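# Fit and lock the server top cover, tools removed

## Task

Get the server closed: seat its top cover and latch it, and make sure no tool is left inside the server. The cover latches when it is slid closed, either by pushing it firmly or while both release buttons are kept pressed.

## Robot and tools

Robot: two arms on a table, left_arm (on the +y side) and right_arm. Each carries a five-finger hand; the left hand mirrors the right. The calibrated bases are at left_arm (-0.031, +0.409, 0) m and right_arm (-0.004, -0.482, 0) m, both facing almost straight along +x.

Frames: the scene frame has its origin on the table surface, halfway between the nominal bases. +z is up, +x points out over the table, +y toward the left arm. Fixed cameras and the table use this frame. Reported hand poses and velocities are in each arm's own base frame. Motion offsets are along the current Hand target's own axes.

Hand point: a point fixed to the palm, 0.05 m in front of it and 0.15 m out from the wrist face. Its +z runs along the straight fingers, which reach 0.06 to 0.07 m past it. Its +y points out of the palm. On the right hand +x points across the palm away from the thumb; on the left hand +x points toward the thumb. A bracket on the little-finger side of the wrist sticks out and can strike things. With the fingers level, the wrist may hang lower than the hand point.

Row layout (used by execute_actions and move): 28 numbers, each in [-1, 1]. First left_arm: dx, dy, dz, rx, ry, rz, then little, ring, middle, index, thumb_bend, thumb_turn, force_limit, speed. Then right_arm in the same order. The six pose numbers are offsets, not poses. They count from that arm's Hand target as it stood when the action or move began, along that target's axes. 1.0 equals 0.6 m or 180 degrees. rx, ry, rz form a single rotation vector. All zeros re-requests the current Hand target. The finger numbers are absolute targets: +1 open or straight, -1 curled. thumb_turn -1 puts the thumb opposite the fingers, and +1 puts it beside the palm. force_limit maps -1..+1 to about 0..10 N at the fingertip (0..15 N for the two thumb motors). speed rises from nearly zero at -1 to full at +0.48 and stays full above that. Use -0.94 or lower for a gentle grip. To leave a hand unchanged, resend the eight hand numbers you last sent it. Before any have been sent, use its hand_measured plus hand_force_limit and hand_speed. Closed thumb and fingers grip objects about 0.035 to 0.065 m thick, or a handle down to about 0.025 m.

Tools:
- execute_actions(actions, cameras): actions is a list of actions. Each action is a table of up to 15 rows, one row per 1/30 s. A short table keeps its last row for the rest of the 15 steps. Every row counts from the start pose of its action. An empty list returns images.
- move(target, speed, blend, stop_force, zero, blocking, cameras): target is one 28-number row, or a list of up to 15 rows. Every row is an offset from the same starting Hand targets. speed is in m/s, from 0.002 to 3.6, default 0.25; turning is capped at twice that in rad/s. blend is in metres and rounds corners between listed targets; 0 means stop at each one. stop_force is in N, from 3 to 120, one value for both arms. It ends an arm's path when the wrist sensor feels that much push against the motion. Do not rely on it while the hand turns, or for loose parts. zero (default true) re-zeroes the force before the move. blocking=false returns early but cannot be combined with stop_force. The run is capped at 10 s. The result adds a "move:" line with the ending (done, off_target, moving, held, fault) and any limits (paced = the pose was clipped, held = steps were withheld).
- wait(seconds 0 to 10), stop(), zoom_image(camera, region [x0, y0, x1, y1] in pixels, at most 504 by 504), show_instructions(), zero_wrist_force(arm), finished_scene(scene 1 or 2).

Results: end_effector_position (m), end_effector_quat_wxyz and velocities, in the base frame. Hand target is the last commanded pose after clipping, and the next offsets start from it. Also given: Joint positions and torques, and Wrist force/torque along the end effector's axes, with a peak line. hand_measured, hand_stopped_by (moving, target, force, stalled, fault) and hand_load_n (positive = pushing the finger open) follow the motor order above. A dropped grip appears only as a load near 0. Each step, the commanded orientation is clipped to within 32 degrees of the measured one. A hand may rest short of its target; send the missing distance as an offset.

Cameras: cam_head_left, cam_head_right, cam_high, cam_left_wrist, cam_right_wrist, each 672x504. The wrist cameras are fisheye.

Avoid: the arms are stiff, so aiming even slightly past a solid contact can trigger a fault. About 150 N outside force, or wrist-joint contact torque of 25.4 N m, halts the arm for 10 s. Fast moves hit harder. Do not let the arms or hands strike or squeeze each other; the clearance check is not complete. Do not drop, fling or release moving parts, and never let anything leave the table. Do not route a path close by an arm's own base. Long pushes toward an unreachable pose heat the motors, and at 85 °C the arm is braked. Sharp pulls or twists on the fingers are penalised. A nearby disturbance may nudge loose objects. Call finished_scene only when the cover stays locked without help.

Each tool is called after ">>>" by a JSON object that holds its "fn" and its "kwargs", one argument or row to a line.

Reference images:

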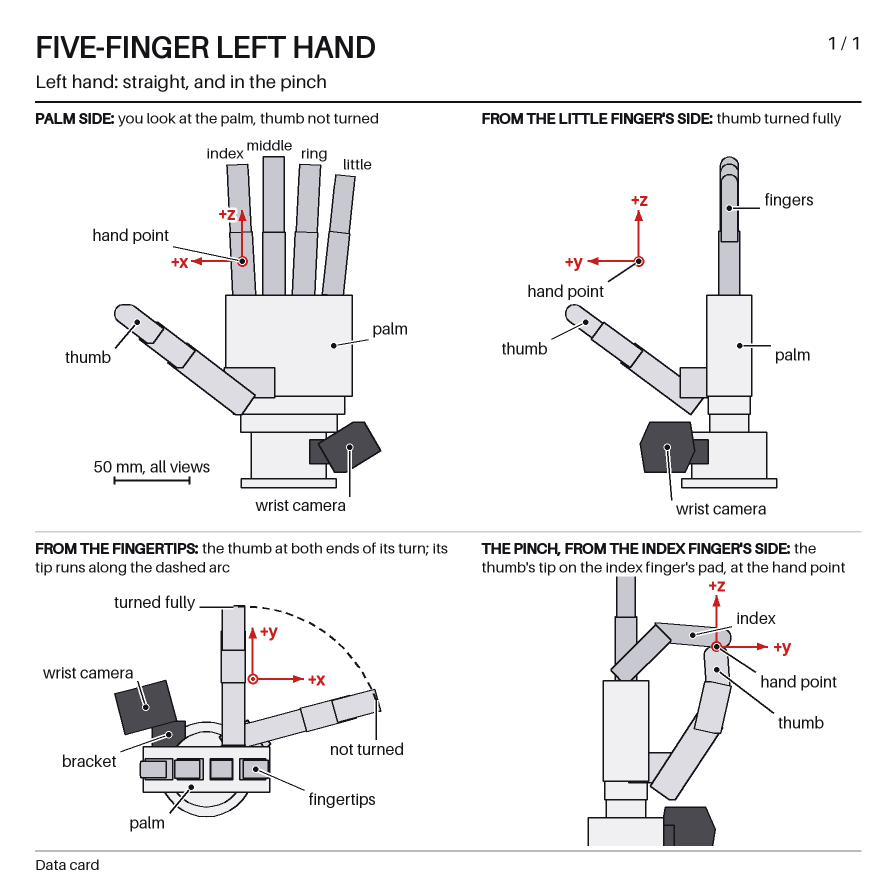

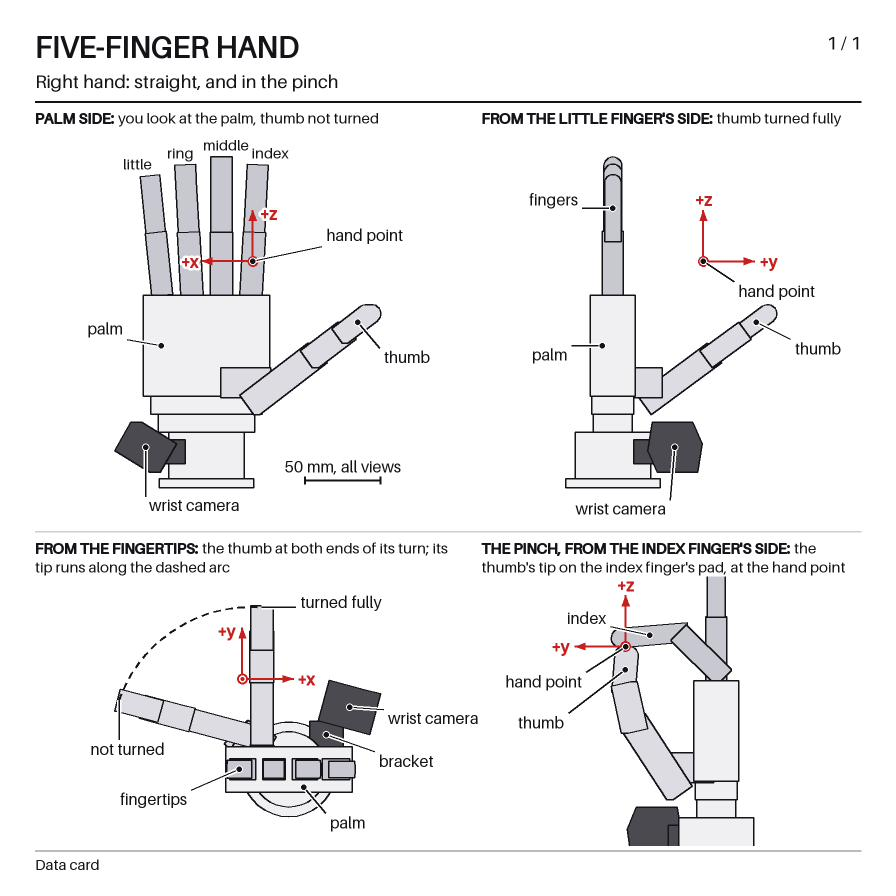

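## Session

Scene 1 done. Now scene 2.

>>> {"fn": "execute_actions", "kwargs": {
  "actions": []
}}

>>> {"fn": "zoom_image", "kwargs": {
  "camera": "cam_high",
  "region": [0, 0, 504, 504]
}}

Scene clock: 0.00 s.
left_arm: end_effector_position=(+0.2775, -0.5575, +0.3200) hand_measured=(+1.000, +1.000, +1.000, +1.000, +1.000, +1.000) hand_load_n=(+0.0, +0.0, +0.0, +0.0, +0.0, +0.0) hand_stopped_by=(target, target, target, target, target, target) hand_force_limit=0.00 hand_speed=-0.80 end_effector_quat_wxyz=(-0.078, -0.608, +0.768, -0.187) | right_arm: end_effector_position=(+0.4432, +0.1408, +0.1325) hand_measured=(+1.000, +1.000, +1.000, +1.000, +1.000, +1.000) hand_load_n=(+0.0, +0.0, +0.0, +0.0, +0.0, +0.0) hand_stopped_by=(target, target, target, target, target, target) hand_force_limit=0.00 hand_speed=-0.80 end_effector_quat_wxyz=(-0.055, -0.561, +0.824, -0.054)
Joint positions: left_arm=[2.434 -2.165 -0.798 1.737 -1.349 2.627] | right_arm=[-0.01 -1.008 1.369 1.238 1.723 -2.774]
Joint velocities: within noise
Joint torques (N m): no reading
Wrist force (N): no reading
Wrist torque (N m): no reading
Wrist force, peak (N): no reading
Hand target: left_arm +0.2775, -0.5575, +0.3200; -0.078, -0.608, +0.768, -0.187 | right_arm +0.4432, +0.1408, +0.1325; -0.055, -0.561, +0.824, -0.054
camera_calibration:
cam_left_wrist: T_world_to_cam=[[0.854045, -0.435909, 0.283884, -0.56932], [-0.489895, -0.49043, 0.72075, -0.366335], [-0.174956, -0.754627, -0.632399, -0.0500602], [0, 0, 0, 1]] pos_world=[0.298001, -0.465611, 0.393999]
cam_right_wrist: T_world_to_cam=[[-0.9932, 0.110579, -0.036424, 0.435156], [0.0882269, 0.919005, 0.384248, -0.220574], [0.0759637, 0.378422, -0.922511, 0.152639], [0, 0, 0, 1]] pos_world=[0.440062, 0.0968271, 0.241416]

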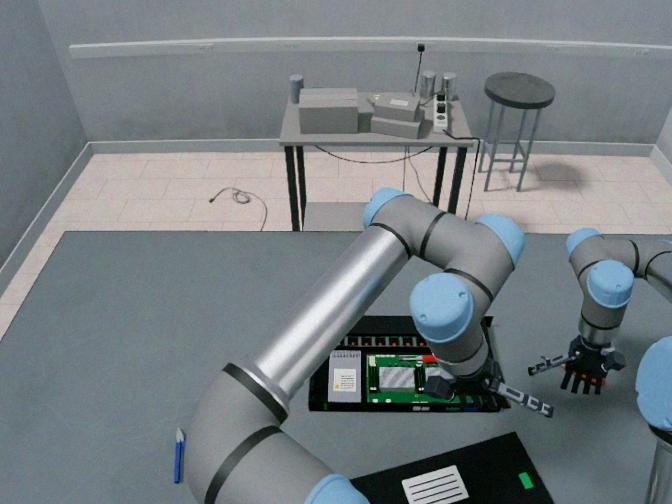

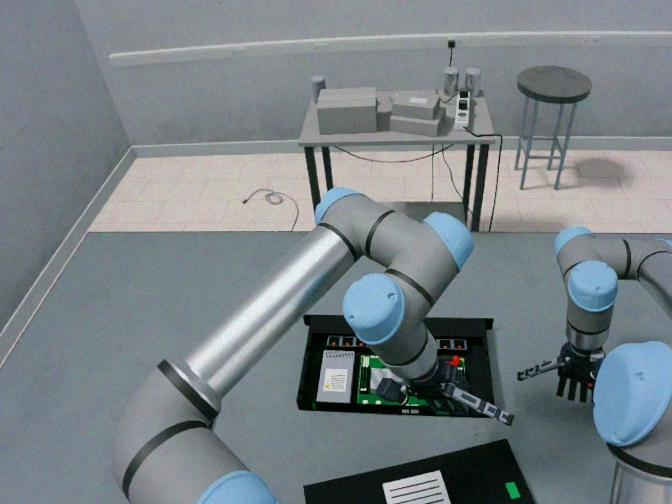

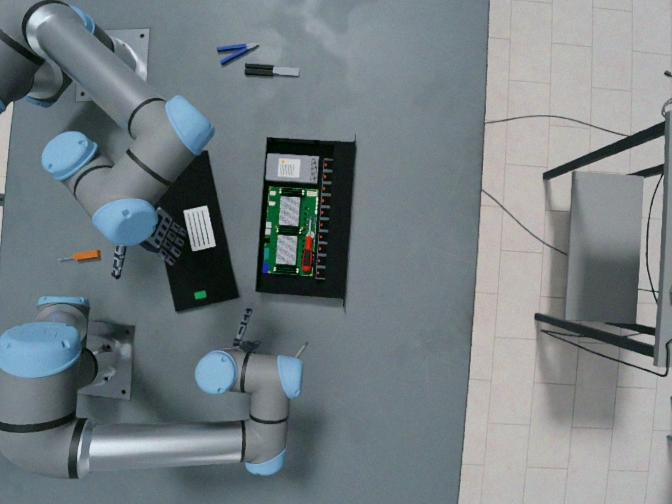

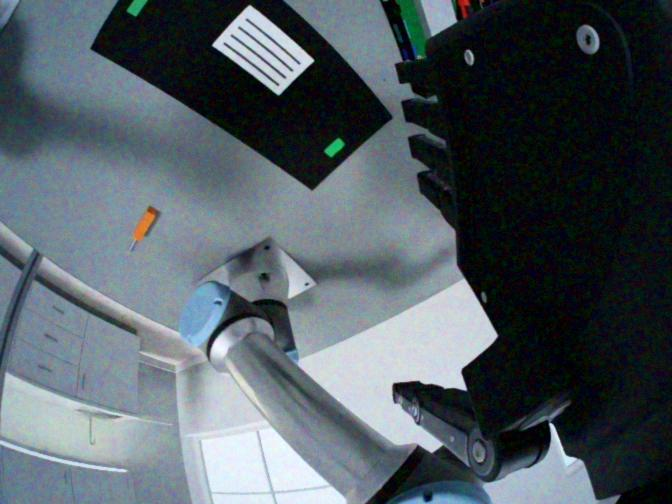

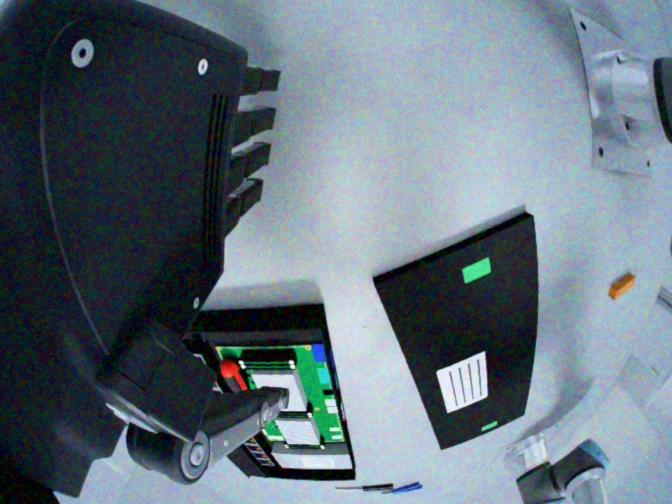

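Scaled by 1.000.

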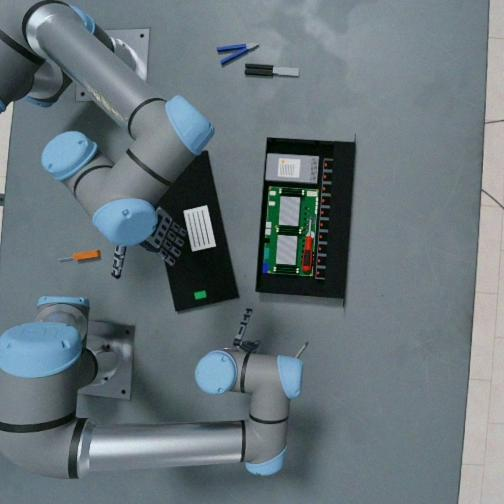

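>>> {"fn": "zoom_image", "kwargs": {
  "camera": "cam_high",
  "region": [230, 120, 380, 320]
}}

>>> {"fn": "zoom_image", "kwargs": {
  "camera": "cam_right_wrist",
  "region": [170, 280, 380, 504]
}}

>>> {"fn": "zoom_image", "kwargs": {
  "camera": "cam_head_right",
  "region": [280, 300, 520, 430]
}}

Scaled by 2.520.

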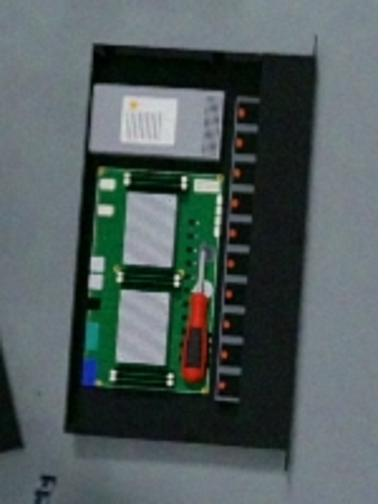

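Scaled by 2.250 from the camera's 672x504 image, which has a finer 960x720 frame.

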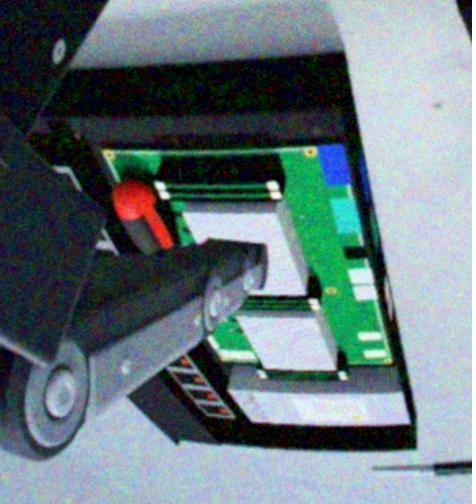

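Scaled by 2.100.

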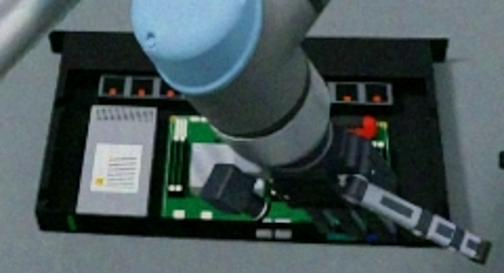

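>>> {"fn": "move", "kwargs": {
  "target": [
    [-0.4288,0.1230,0.0302,0.0746,-0.1354,-0.6327,1,1,-1,1,1,1,0,0,0.0202,-0.0036,-0.1317,0,0,0,-1,-1,0.5,0.5,0.6,-1,0,0],
    [-0.4288,0.1230,0.0302,0.0746,-0.1354,-0.6327,1,1,-1,1,1,1,0,0,-0.4512,-0.1257,-0.1627,0.3125,-0.1006,-0.0776,-1,-1,0.5,0.5,0.6,-1,0,0]
  ],
  "speed": [0.4,0.3],
  "cameras": ["all"]
}}

>>> {"fn": "zoom_image", "kwargs": {
  "camera": "cam_right_wrist",
  "region": [100, 0, 604, 504]
}}

>>> {"fn": "zoom_image", "kwargs": {
  "camera": "cam_high",
  "region": [130, 120, 380, 370]
}}

Scene clock: 148.97 s.
left_arm: end_effector_position=(+0.2725, -0.3176, +0.2000) hand_measured=(+1.000, +1.000, -1.000, +1.000, +1.000, +1.000) hand_load_n=(+0.0, +0.0, +0.0, +0.0, -0.5, +0.0) hand_stopped_by=(target, target, target, target, target, target) hand_force_limit=0.00 hand_speed=0.00 end_effector_quat_wxyz=(+0.000, +0.994, +0.109, +0.000) | right_arm: end_effector_position=(+0.6149, +0.3768, +0.1902) hand_measured=(-1.000, -1.000, +0.500, +0.500, +0.600, -1.000) hand_load_n=(+0.0, +0.0, +0.0, +0.0, +0.0, +0.0) hand_stopped_by=(target, target, target, target, target, target) hand_force_limit=0.00 hand_speed=0.00 end_effector_quat_wxyz=(-0.333, +0.614, -0.629, +0.342)
Joint positions: left_arm=[2.673 -1.702 -1.787 1.918 -1.571 0.884] | right_arm=[0.435 -1.036 1.217 0.446 1.953 -2.879]
Joint torques (N m): left_arm=[11.7 33.1 3.98 -4.39 -1.71 -2.12] | right_arm=[5.99 -31.77 -6.7 -1.39 2.79 -1.22]
Wrist force (N): left_arm=[0.8 0.3 0.1] | right_arm=[0.5 0.2 0.4]
Wrist torque (N m): left_arm=[0.04 -0.11 0.16] | right_arm=[0.21 -0.07 0.22]
Wrist force, peak (N): left_arm=[0.7 0.6 0.6] | right_arm=[0.8 -0.6 0.7]
Hand target: left_arm +0.2725, -0.3176, +0.2000; +0.000, +0.994, +0.109, +0.000 | right_arm +0.6149, +0.3768, +0.1902; -0.333, +0.614, -0.629, +0.342
Off the commanded pose: left_arm 0.000 m, 0 deg | right_arm 0.000 m, 0 deg.
move: done
camera_calibration:
cam_left_wrist: T_world_to_cam=[[0.0658216, 0.997827, 0.00311094, 0.29991], [0.847667, -0.0575606, 0.527397, -0.352996], [0.526429, -0.032077, -0.849614, 0.136105], [0, 0, 0, 1]] pos_world=[0.207833, -0.315211, 0.300872]
cam_right_wrist: T_world_to_cam=[[-0.490904, -0.243239, -0.836569, 0.55835], [-0.548768, 0.832131, 0.0800716, 0.0075942], [0.676659, 0.49839, -0.541978, -0.383431], [0, 0, 0, 1]] pos_world=[0.537716, 0.320591, 0.258679]

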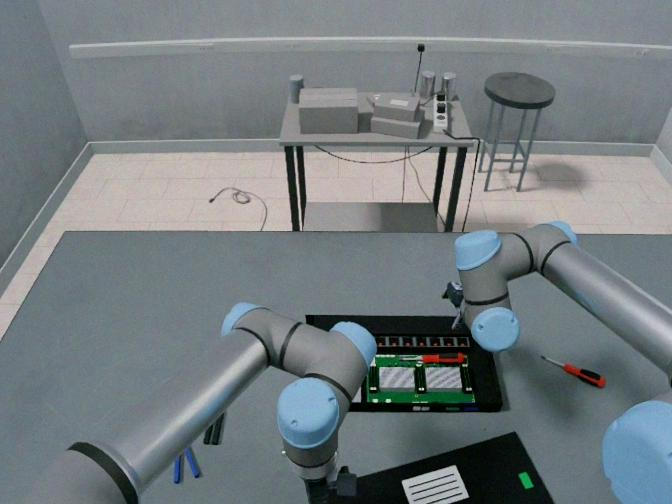

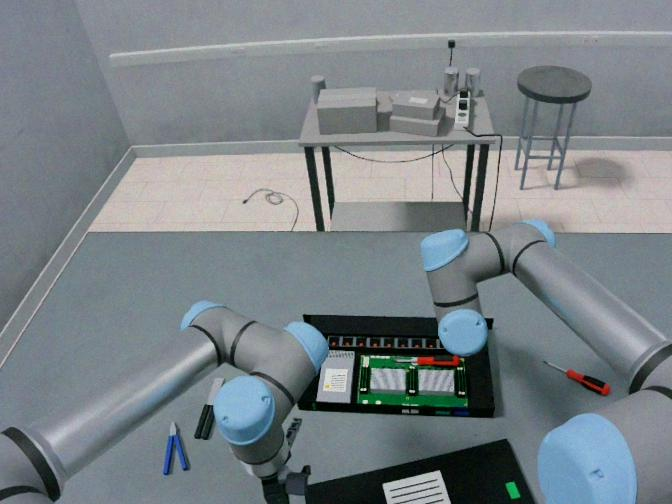

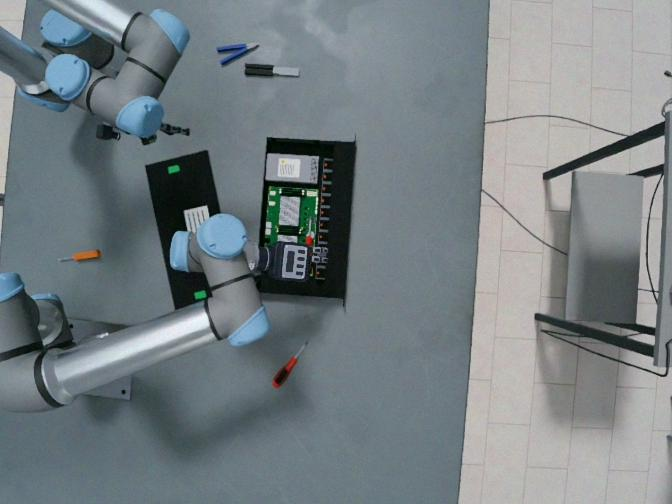

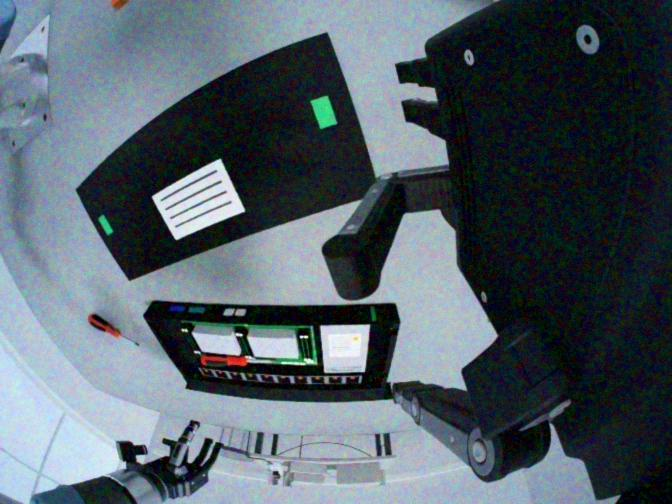

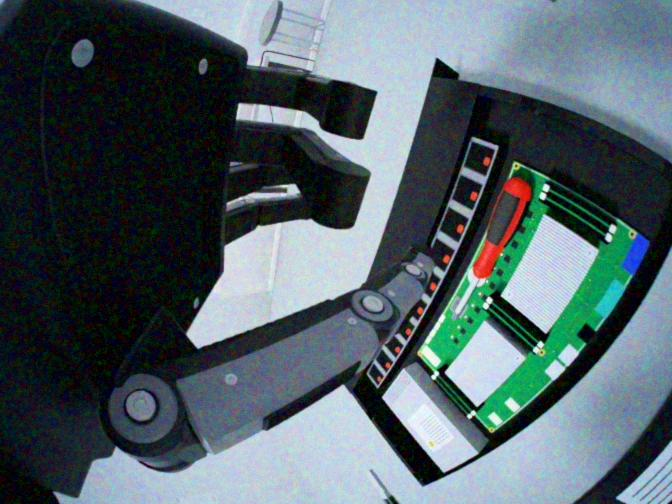

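Scaled by 1.000.

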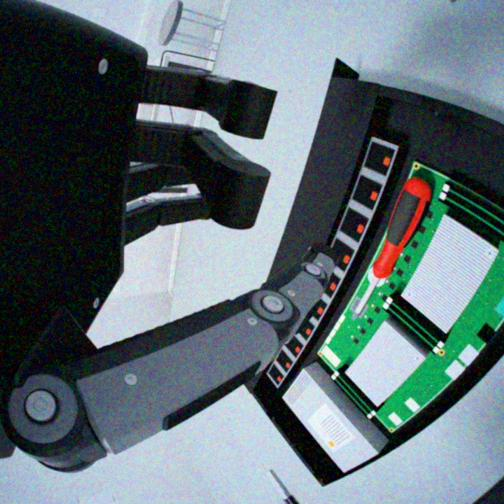

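Scaled by 2.016.

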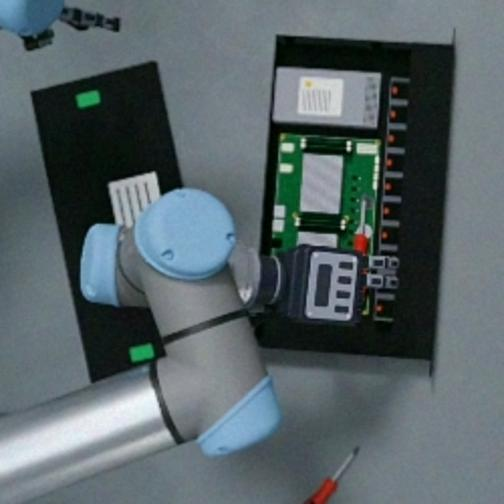

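>>> {"fn": "zoom_image", "kwargs": {
  "camera": "cam_right_wrist",
  "region": [430, 160, 550, 320]
}}

>>> {"fn": "zoom_image", "kwargs": {
  "camera": "cam_head_left",
  "region": [340, 310, 520, 430]
}}

>>> {"fn": "zoom_image", "kwargs": {
  "camera": "cam_head_right",
  "region": [290, 310, 510, 430]
}}

>>> {"fn": "zoom_image", "kwargs": {
  "camera": "cam_left_wrist",
  "region": [130, 290, 420, 410]
}}

Scaled by 3.150 from the camera's 672x504 image, which has a finer 960x720 frame.

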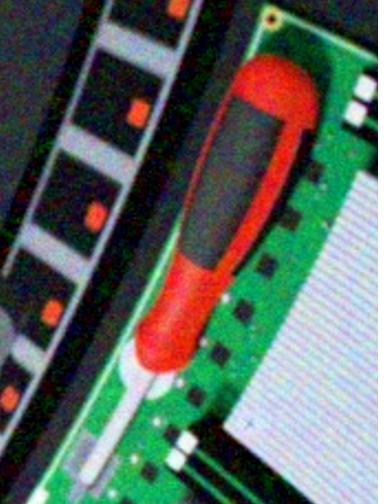

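Scaled by 2.800.

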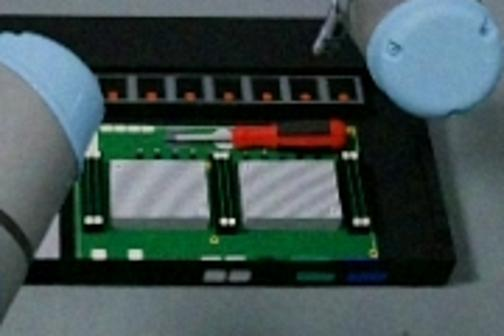

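Scaled by 2.291.

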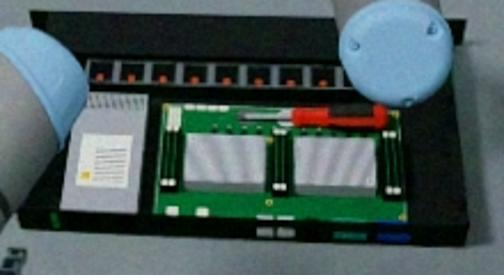

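Scaled by 1.738 from the camera's 672x504 image, which has a finer 960x720 frame.

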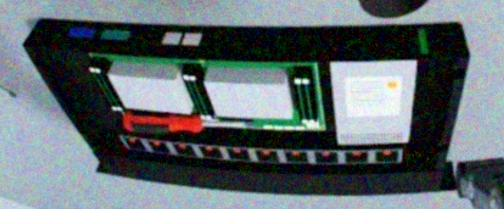

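>>> {"fn": "move", "kwargs": {
  "target": [0,0,0,0,0,0,1,1,-1,1,1,1,0,0,0.0004,0.1352,0.0681,0,0,0,-1,-1,0.2,0.2,0.1,-1,0,0],
  "speed": 0.2,
  "cameras": ["cam_right_wrist","cam_head_left","cam_high","cam_left_wrist"]
}}

>>> {"fn": "zoom_image", "kwargs": {
  "camera": "cam_right_wrist",
  "region": [330, 60, 630, 360]
}}

>>> {"fn": "zoom_image", "kwargs": {
  "camera": "cam_left_wrist",
  "region": [80, 290, 420, 430]
}}

>>> {"fn": "zoom_image", "kwargs": {
  "camera": "cam_head_left",
  "region": [340, 310, 520, 430]
}}

Scene clock: 233.43 s.
left_arm: end_effector_position=(+0.2725, -0.3176, +0.2000) hand_measured=(+1.000, +1.000, -1.000, +1.000, +1.000, +1.000) hand_load_n=(+0.0, +0.0, +0.0, +0.0, +0.0, +0.0) hand_stopped_by=(target, target, target, target, target, target) hand_force_limit=0.00 hand_speed=0.00 end_effector_quat_wxyz=(+0.000, +0.994, +0.109, +0.000) | right_arm: end_effector_position=(+0.6051, +0.3767, +0.0999) hand_measured=(-1.000, -1.000, +0.200, +0.200, +0.100, -1.000) hand_load_n=(+0.0, +0.0, +0.0, +0.0, +0.0, +0.0) hand_stopped_by=(target, target, target, target, target, target) hand_force_limit=0.00 hand_speed=0.00 end_effector_quat_wxyz=(-0.333, +0.614, -0.629, +0.342)
Joint positions: left_arm=[2.673 -1.702 -1.787 1.918 -1.571 0.884] | right_arm=[0.443 -0.991 1.386 0.233 1.959 -2.874]
Joint torques (N m): left_arm=[5.17 32.82 4.4 -4.26 -1.61 -2.11] | right_arm=[6.94 -31.91 -5.42 -1.16 2.2 -1.29]
Wrist force (N): left_arm=[0.5 0.5 0.2] | right_arm=[0.6 0.5 0.1]
Wrist torque (N m): left_arm=[0.07 -0.07 0.14] | right_arm=[0.25 -0.04 0.13]
Wrist force, peak (N): left_arm=[0.9 0.4 0.3] | right_arm=[0.6 1.5 0.6]
Hand target: left_arm +0.2725, -0.3176, +0.2000; +0.000, +0.994, +0.109, +0.000 | right_arm +0.6051, +0.3767, +0.0999; -0.333, +0.614, -0.629, +0.342
Off the commanded pose: left_arm 0.000 m, 0 deg | right_arm 0.000 m, 0 deg.
move: done
camera_calibration:
cam_left_wrist: T_world_to_cam=[[0.0658216, 0.997827, 0.00311094, 0.29991], [0.847667, -0.0575606, 0.527397, -0.352996], [0.526429, -0.032077, -0.849614, 0.136105], [0, 0, 0, 1]] pos_world=[0.207833, -0.315211, 0.300872]
cam_right_wrist: T_world_to_cam=[[-0.490904, -0.243239, -0.836569, 0.478032], [-0.548768, 0.832131, 0.0800716, 0.00938386], [0.676659, 0.49839, -0.541978, -0.425619], [0, 0, 0, 1]] pos_world=[0.527816, 0.320591, 0.168479]
Images, in order (width x height): cam_head_left 672x504, cam_high 672x504, cam_left_wrist 672x504, cam_right_wrist 672x504.

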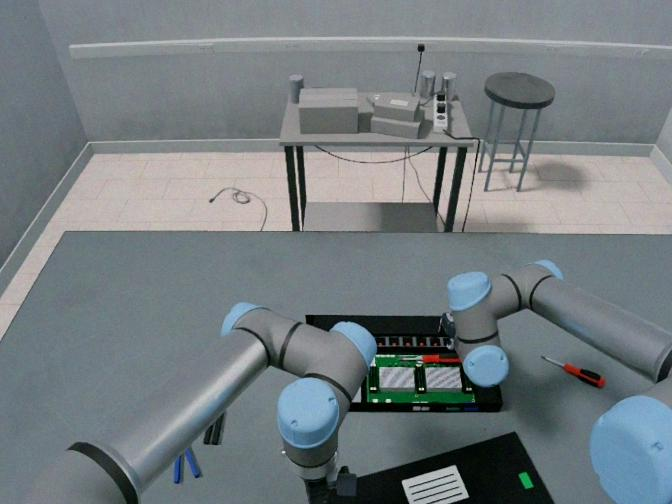

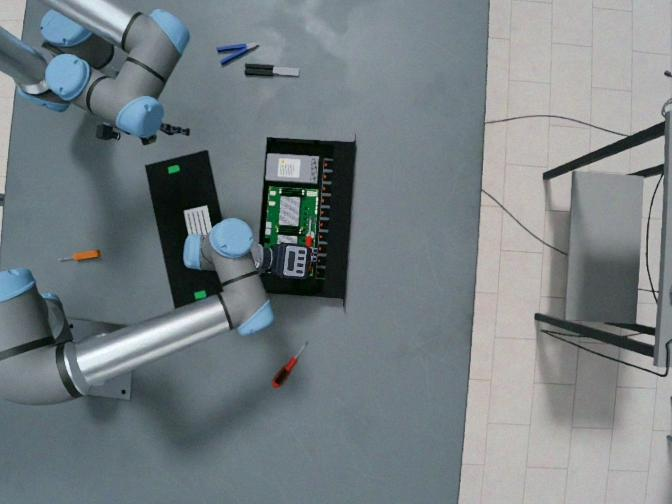

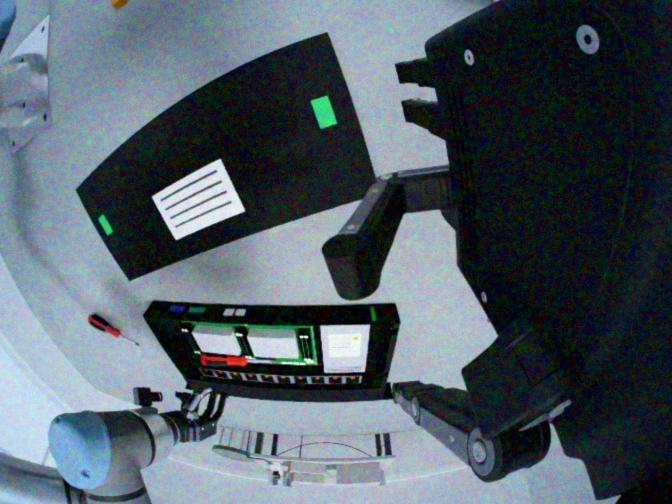

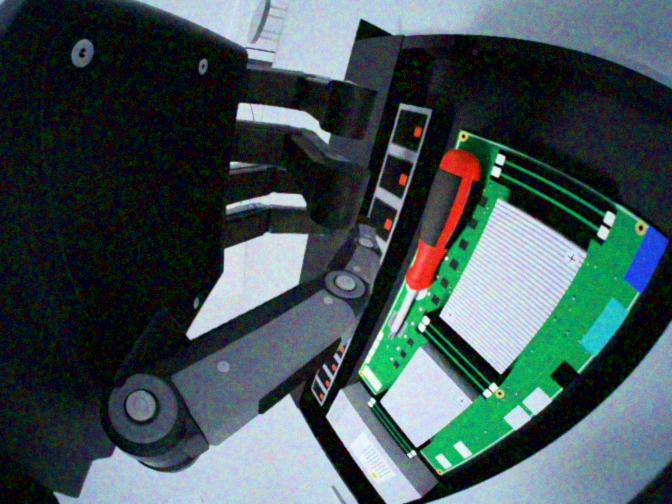

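Scaled by 1.680 from the camera's 672x504 image, which has a finer 960x720 frame.

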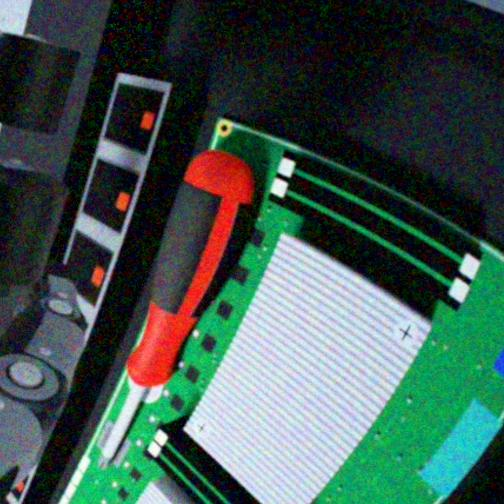

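Scaled by 1.482 from the camera's 672x504 image, which has a finer 960x720 frame.

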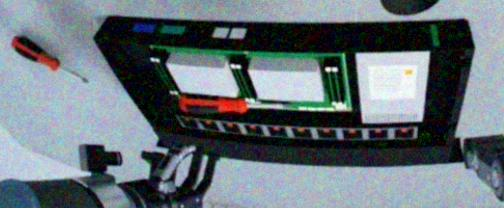

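Scaled by 2.800.

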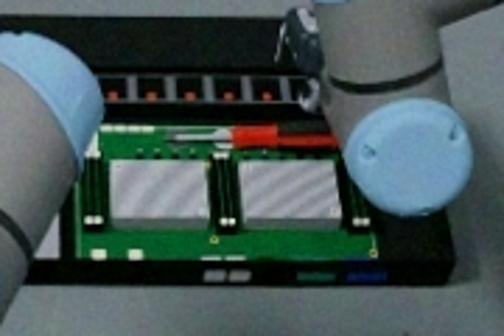

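>>> {"fn": "move", "kwargs": {
  "target": [0,0,0,0,0,0,1,1,-1,1,1,1,0,0,0.0003,0.0345,0.0082,0,0,0,-1,-1,0.15,0.15,0.1,-1,0,0],
  "speed": 0.1,
  "cameras": []
}}

>>> {"fn": "move", "kwargs": {
  "target": [0,0,0,0,0,0,1,1,-1,1,1,1,0,0,0,0.0657,0.0426,0,0,0,-1,-1,0.15,0.15,0.1,-1,0,0],
  "speed": 0.02,
  "stop_force": 3.5,
  "cameras": ["cam_right_wrist","cam_head_left","cam_left_wrist"]
}}

>>> {"fn": "zoom_image", "kwargs": {
  "camera": "cam_right_wrist",
  "region": [230, 60, 530, 360]
}}

>>> {"fn": "zoom_image", "kwargs": {
  "camera": "cam_left_wrist",
  "region": [80, 290, 420, 430]
}}

Scene clock: 307.43 s.
left_arm: end_effector_position=(+0.2725, -0.3176, +0.2000) hand_measured=(+1.000, +1.000, -1.000, +1.000, +1.000, +1.000) hand_load_n=(+0.0, +0.0, +0.0, +0.0, -0.5, +0.0) hand_stopped_by=(target, target, target, target, target, target) hand_force_limit=0.00 hand_speed=0.00 end_effector_quat_wxyz=(+0.000, +0.994, +0.109, +0.000) | right_arm: end_effector_position=(+0.5979, +0.3767, +0.0799) hand_measured=(-1.000, -1.000, +0.150, +0.150, +0.100, -1.000) hand_load_n=(+0.0, +0.0, +0.0, +0.0, +0.0, +0.0) hand_stopped_by=(target, target, target, target, target, target) hand_force_limit=0.00 hand_speed=0.00 end_effector_quat_wxyz=(-0.333, +0.614, -0.629, +0.342)
Joint positions: left_arm=[2.673 -1.702 -1.787 1.918 -1.571 0.884] | right_arm=[0.449 -0.984 1.43 0.183 1.963 -2.87]
Joint torques (N m): left_arm=[-0.01 31.8 5.12 -4.15 -1.61 -2.04] | right_arm=[7.1 -31.93 -4.26 -1.14 2.86 1.51]
Wrist force (N): left_arm=[0.6 0.3 0.4] | right_arm=[0.5 0.5 0.0]
Wrist torque (N m): left_arm=[0.02 -0.09 0.15] | right_arm=[0.28 -0.04 0.12]
Wrist force, peak (N): left_arm=[0.9 0.5 -0.1] | right_arm=[0.8 0.6 0.3]
Hand target: left_arm +0.2725, -0.3176, +0.2000; +0.000, +0.994, +0.109, +0.000 | right_arm +0.5979, +0.3767, +0.0798; -0.333, +0.614, -0.629, +0.342
Off the commanded pose: left_arm 0.000 m, 0 deg | right_arm 0.000 m, 0 deg.
move: done
No camera images: "cameras" was empty.

Scene clock: 310.60 s.
left_arm: end_effector_position=(+0.2725, -0.3176, +0.2000) hand_measured=(+1.000, +1.000, -1.000, +1.000, +1.000, +1.000) hand_load_n=(+0.0, +0.0, +0.0, +0.0, -0.5, +0.0) hand_stopped_by=(target, target, target, target, target, target) hand_force_limit=0.00 hand_speed=0.00 end_effector_quat_wxyz=(+0.000, +0.994, +0.109, +0.000) | right_arm: end_effector_position=(+0.5979, +0.3767, +0.0328) hand_measured=(-1.000, -1.000, +0.150, +0.150, +0.100, -1.000) hand_load_n=(+0.0, +0.0, +0.0, +0.0, -0.5, -0.5) hand_stopped_by=(target, target, target, target, target, target) hand_force_limit=0.00 hand_speed=0.00 end_effector_quat_wxyz=(-0.333, +0.614, -0.629, +0.342)
Joint positions: left_arm=[2.673 -1.702 -1.787 1.918 -1.571 0.884] | right_arm=[0.449 -0.931 1.476 0.085 1.963 -2.87]
Joint torques (N m): left_arm=[-4.99 31.09 6.4 -3.95 -1.65 -2.07] | right_arm=[-3.69 -30.56 -4.92 -1.29 -0.96 -1.02]
Wrist force (N): left_arm=[0.3 0.2 0.2] | right_arm=[1.0 -0.4 -1.1]
Wrist torque (N m): left_arm=[0.01 -0.04 0.14] | right_arm=[0.28 -0.10 0.15]
Wrist force, peak (N): left_arm=[0.7 0.5 0.7] | right_arm=[0.8 -1.3 -2.1]
Hand target: left_arm +0.2725, -0.3176, +0.2000; +0.000, +0.994, +0.109, +0.000 | right_arm +0.5979, +0.3767, +0.0328; -0.333, +0.614, -0.629, +0.342
Off the commanded pose: left_arm 0.000 m, 0 deg | right_arm 0.000 m, 0 deg.
move: done
camera_calibration:
cam_left_wrist: T_world_to_cam=[[0.0658216, 0.997827, 0.00311094, 0.29991], [0.847667, -0.0575606, 0.527397, -0.352996], [0.526429, -0.032077, -0.849614, 0.136105], [0, 0, 0, 1]] pos_world=[0.207833, -0.315211, 0.300872]
cam_right_wrist: T_world_to_cam=[[-0.490858, -0.243309, -0.836575, 0.418412], [-0.548809, 0.832111, 0.0800011, 0.0108951], [0.676659, 0.498389, -0.541979, -0.457181], [0, 0, 0, 1]] pos_world=[0.520716, 0.320592, 0.101379]
Images, in order (width x height): cam_head_left 672x504, cam_left_wrist 672x504, cam_right_wrist 672x504.

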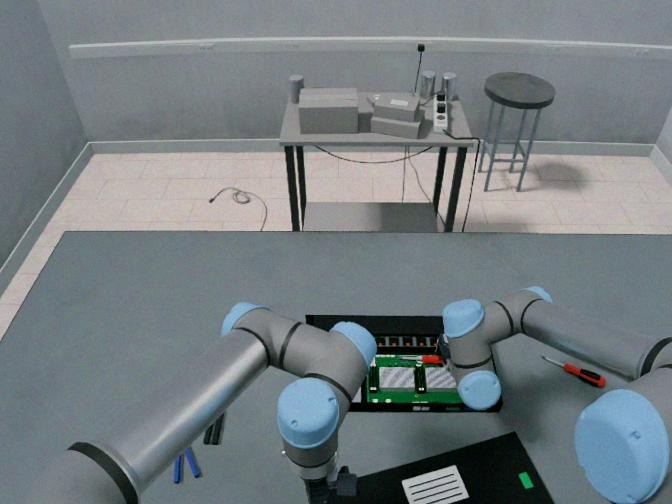

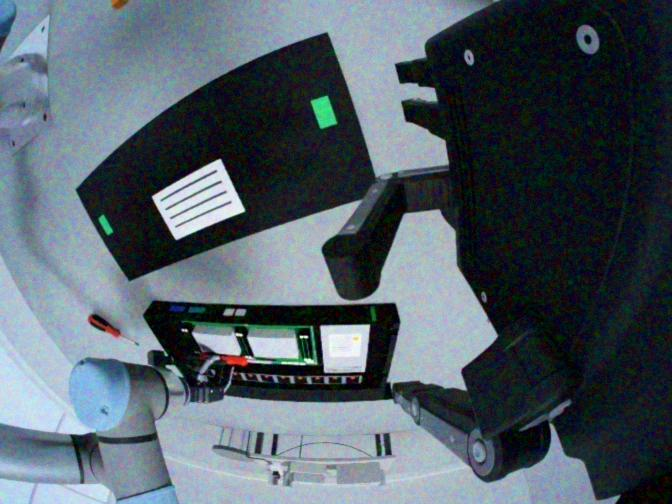

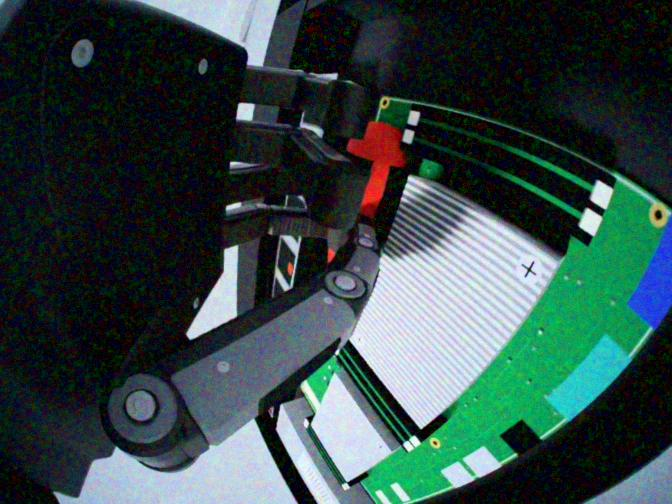

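Scaled by 1.680 from the camera's 672x504 image, which has a finer 960x720 frame.

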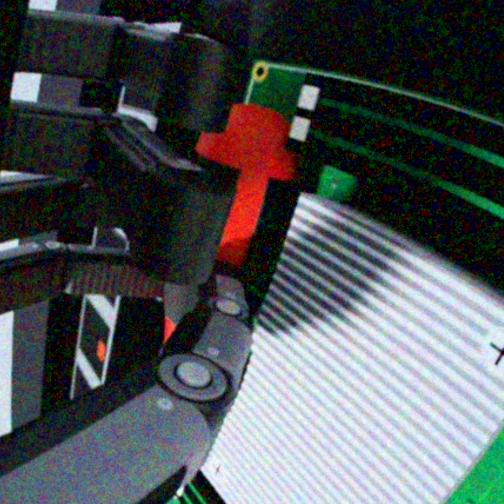

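Scaled by 1.482 from the camera's 672x504 image, which has a finer 960x720 frame.

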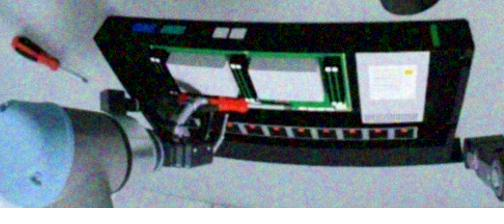

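>>> {"fn": "move", "kwargs": {
  "target": [0,0,0,0,0,0,1,1,-1,1,1,1,0,0,0,0,0,0,0,0,-1,-1,-0.5,-0.5,-0.5,-1,-0.4,-0.9],
  "speed": 0.05,
  "cameras": ["cam_right_wrist"]
}}

>>> {"fn": "zoom_image", "kwargs": {
  "camera": "cam_right_wrist",
  "region": [230, 60, 530, 360]
}}

Scene clock: 322.87 s.
left_arm: end_effector_position=(+0.2725, -0.3176, +0.2000) hand_measured=(+1.000, +1.000, -1.000, +1.000, +1.000, +1.000) hand_load_n=(+0.0, +0.0, +0.5, +0.0, +0.0, +0.0) hand_stopped_by=(target, target, target, target, target, target) hand_force_limit=0.00 hand_speed=0.00 end_effector_quat_wxyz=(+0.000, +0.994, +0.109, +0.000) | right_arm: end_effector_position=(+0.5979, +0.3767, +0.0328) hand_measured=(-1.000, -1.000, +0.142, +0.106, +0.050, -1.000) hand_load_n=(+0.0, +0.0, +8.5, +4.0, +4.5, +0.5) hand_stopped_by=(target, target, force, force, force, target) hand_force_limit=-0.40 hand_speed=-0.90 end_effector_quat_wxyz=(-0.333, +0.614, -0.629, +0.342)
Joint positions: left_arm=[2.673 -1.702 -1.787 1.918 -1.571 0.884] | right_arm=[0.449 -0.931 1.476 0.085 1.963 -2.87]
Joint torques (N m): left_arm=[-9.83 29.87 7.12 -3.67 -1.63 -2.12] | right_arm=[-4.18 -34.17 -4.51 0.07 -1.84 -1.16]
Wrist force (N): left_arm=[0.7 0.2 0.3] | right_arm=[0.8 0.6 0.5]
Wrist torque (N m): left_arm=[0.01 -0.10 0.16] | right_arm=[0.27 -0.10 0.15]
Wrist force, peak (N): left_arm=[0.9 0.5 0.5] | right_arm=[1.1 -1.5 -1.4]
Hand target: left_arm +0.2725, -0.3176, +0.2000; +0.000, +0.994, +0.109, +0.000 | right_arm +0.5979, +0.3767, +0.0328; -0.333, +0.614, -0.629, +0.342
Off the commanded pose: left_arm 0.000 m, 0 deg | right_arm 0.000 m, 0 deg.
move: done
camera_calibration:
cam_right_wrist: T_world_to_cam=[[-0.490877, -0.24328, -0.836573, 0.418412], [-0.548792, 0.832119, 0.0800302, 0.0108807], [0.676659, 0.498389, -0.541979, -0.457181], [0, 0, 0, 1]] pos_world=[0.520716, 0.320592, 0.101379]
Images, in order (width x height): cam_right_wrist 672x504.

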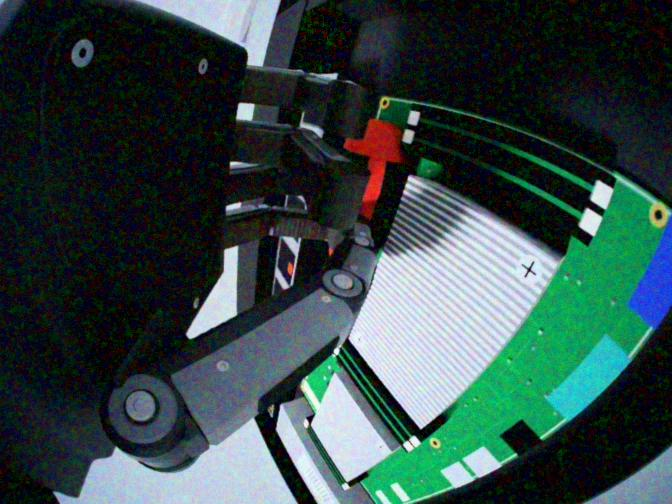

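Scaled by 1.680 from the camera's 672x504 image, which has a finer 960x720 frame.

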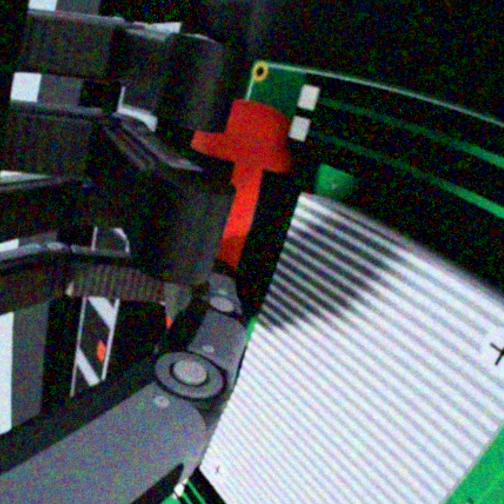

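>>> {"fn": "move", "kwargs": {
  "target": [
    [0,0,0,0,0,0,1,1,-1,1,1,1,0,0,0,-0.0420,-0.0272,0,0,0,-1,-1,-0.5,-0.5,-0.5,-1,-0.4,-0.9],
    [0,0,0,0,0,0,1,1,-1,1,1,1,0,0,0,-0.1678,-0.109,0,0,0,-1,-1,-0.5,-0.5,-0.5,-1,-0.4,-0.9]
  ],
  "speed": [0.03,0.1],
  "blend": [0.005,0],
  "cameras": ["cam_right_wrist","cam_head_left","cam_high"]
}}

Scene clock: 341.07 s.
left_arm: end_effector_position=(+0.2725, -0.3176, +0.2000) hand_measured=(+1.000, +1.000, -1.000, +1.000, +1.000, +1.000) hand_load_n=(+0.0, +0.0, +0.0, -0.5, +0.0, +0.0) hand_stopped_by=(target, target, target, target, target, target) hand_force_limit=0.00 hand_speed=0.00 end_effector_quat_wxyz=(+0.000, +0.994, +0.109, +0.000) | right_arm: end_effector_position=(+0.5978, +0.3768, +0.1529) hand_measured=(-1.000, -1.000, +0.142, +0.106, +0.050, -1.000) hand_load_n=(+0.0, +0.0, +0.0, +0.0, +0.0, +0.0) hand_stopped_by=(target, target, force, force, force, target) hand_force_limit=-0.40 hand_speed=-0.90 end_effector_quat_wxyz=(-0.333, +0.614, -0.629, +0.342)
Joint positions: left_arm=[2.673 -1.702 -1.787 1.918 -1.571 0.884] | right_arm=[0.449 -1.047 1.332 0.345 1.963 -2.87]
Joint torques (N m): left_arm=[-9.57 25.38 10.88 -3.04 -1.67 -1.99] | right_arm=[7.76 -51.29 -28.12 2.14 2.5 1.35]
Wrist force (N): left_arm=[0.6 -0.1 0.6] | right_arm=[0.8 0.4 0.2]
Wrist torque (N m): left_arm=[-0.05 -0.07 0.17] | right_arm=[0.26 -0.08 0.14]
Wrist force, peak (N): left_arm=[0.7 0.6 0.6] | right_arm=[1.1 0.8 0.5]
Hand target: left_arm +0.2725, -0.3176, +0.2000; +0.000, +0.994, +0.109, +0.000 | right_arm +0.5978, +0.3768, +0.1529; -0.333, +0.614, -0.629, +0.342
Off the commanded pose: left_arm 0.000 m, 0 deg | right_arm 0.000 m, 0 deg.
move: done
camera_calibration:
cam_right_wrist: T_world_to_cam=[[-0.490881, -0.243312, -0.836561, 0.518762], [-0.548897, 0.832045, 0.0800851, 0.00128862], [0.676571, 0.498498, -0.541989, -0.392063], [0, 0, 0, 1]] pos_world=[0.520616, 0.320592, 0.221379]
Images, in order (width x height): cam_head_left 672x504, cam_high 672x504, cam_right_wrist 672x504.

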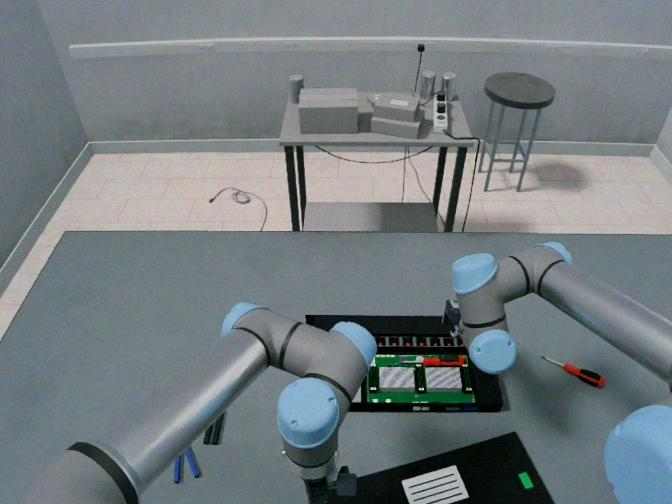

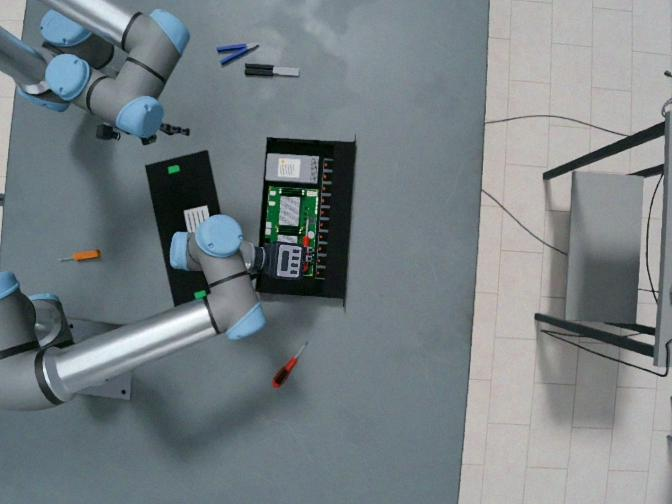

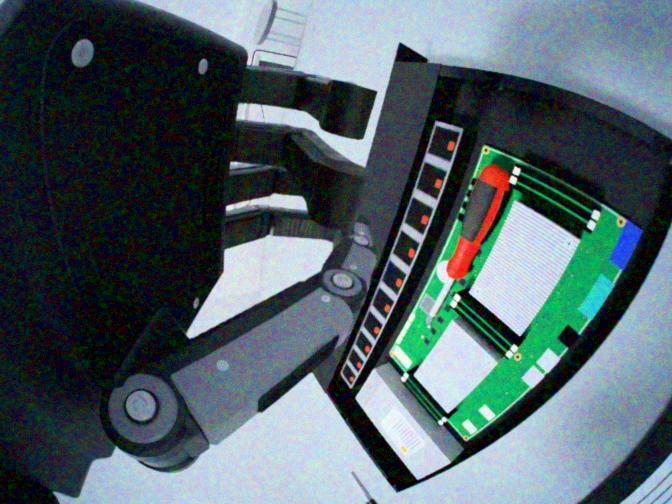

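>>> {"fn": "zoom_image", "kwargs": {
  "camera": "cam_right_wrist",
  "region": [400, 140, 540, 320]
}}

>>> {"fn": "move", "kwargs": {
  "target": [0,0,0,0,0,0,1,1,-1,1,1,1,0,0,0,0.0839,0.0545,0,0,0,-1,-1,0.2,0.2,0.1,-1,-0.4,-0.5],
  "speed": 0.1,
  "cameras": ["cam_right_wrist"]
}}

>>> {"fn": "zoom_image", "kwargs": {
  "camera": "cam_right_wrist",
  "region": [360, 90, 520, 310]
}}

Scaled by 2.800 from the camera's 672x504 image, which has a finer 960x720 frame.

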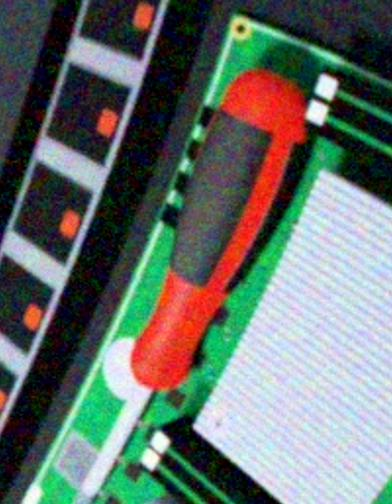

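Scene clock: 351.53 s.
left_arm: end_effector_position=(+0.2725, -0.3176, +0.2000) hand_measured=(+1.000, +1.000, -1.000, +1.000, +1.000, +1.000) hand_load_n=(+0.0, +0.0, +0.0, +0.0, -0.5, +0.0) hand_stopped_by=(target, target, target, target, target, target) hand_force_limit=0.00 hand_speed=0.00 end_effector_quat_wxyz=(+0.000, +0.994, +0.109, +0.000) | right_arm: end_effector_position=(+0.5979, +0.3767, +0.0929) hand_measured=(-1.000, -1.000, +0.200, +0.200, +0.100, -1.000) hand_load_n=(+0.0, +0.0, +0.0, +0.0, +0.0, +0.0) hand_stopped_by=(target, target, target, target, target, target) hand_force_limit=-0.40 hand_speed=-0.50 end_effector_quat_wxyz=(-0.333, +0.614, -0.629, +0.342)
Joint positions: left_arm=[2.673 -1.702 -1.787 1.918 -1.571 0.884] | right_arm=[0.449 -0.997 1.415 0.212 1.964 -2.87]
Joint torques (N m): left_arm=[-10.22 25.09 11.83 -2.88 -1.77 -1.83] | right_arm=[-5.44 -30.3 -5.31 -1.31 -1.53 -1.13]
Wrist force (N): left_arm=[0.5 0.4 0.3] | right_arm=[0.7 0.5 0.1]
Wrist torque (N m): left_arm=[0.05 -0.06 0.13] | right_arm=[0.26 -0.07 0.15]
Wrist force, peak (N): left_arm=[0.9 0.3 0.3] | right_arm=[0.6 1.1 0.4]
Hand target: left_arm +0.2725, -0.3176, +0.2000; +0.000, +0.994, +0.109, +0.000 | right_arm +0.5979, +0.3767, +0.0929; -0.333, +0.614, -0.629, +0.342
Off the commanded pose: left_arm 0.000 m, 0 deg | right_arm 0.000 m, 0 deg.
move: done
camera_calibration:
cam_right_wrist: T_world_to_cam=[[-0.490875, -0.243321, -0.836562, 0.468651], [-0.548752, 0.832153, 0.0799564, 0.00599609], [0.676693, 0.498314, -0.542006, -0.42453], [0, 0, 0, 1]] pos_world=[0.520616, 0.320592, 0.161479]
Images, in order (width x height): cam_right_wrist 672x504.

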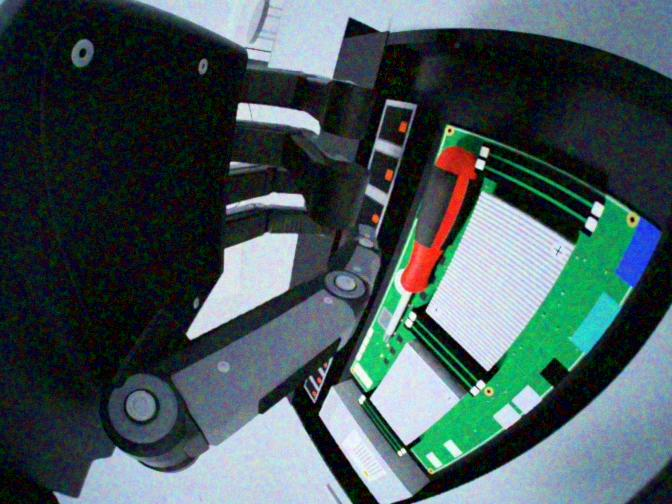

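Scaled by 2.291 from the camera's 672x504 image, which has a finer 960x720 frame.

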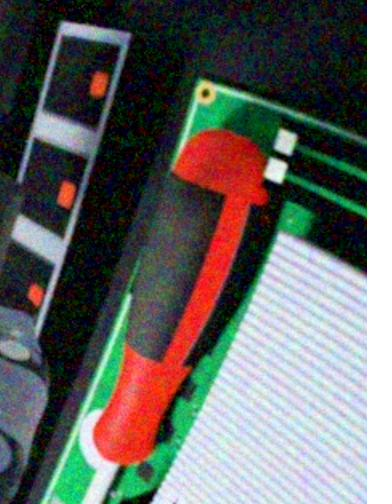

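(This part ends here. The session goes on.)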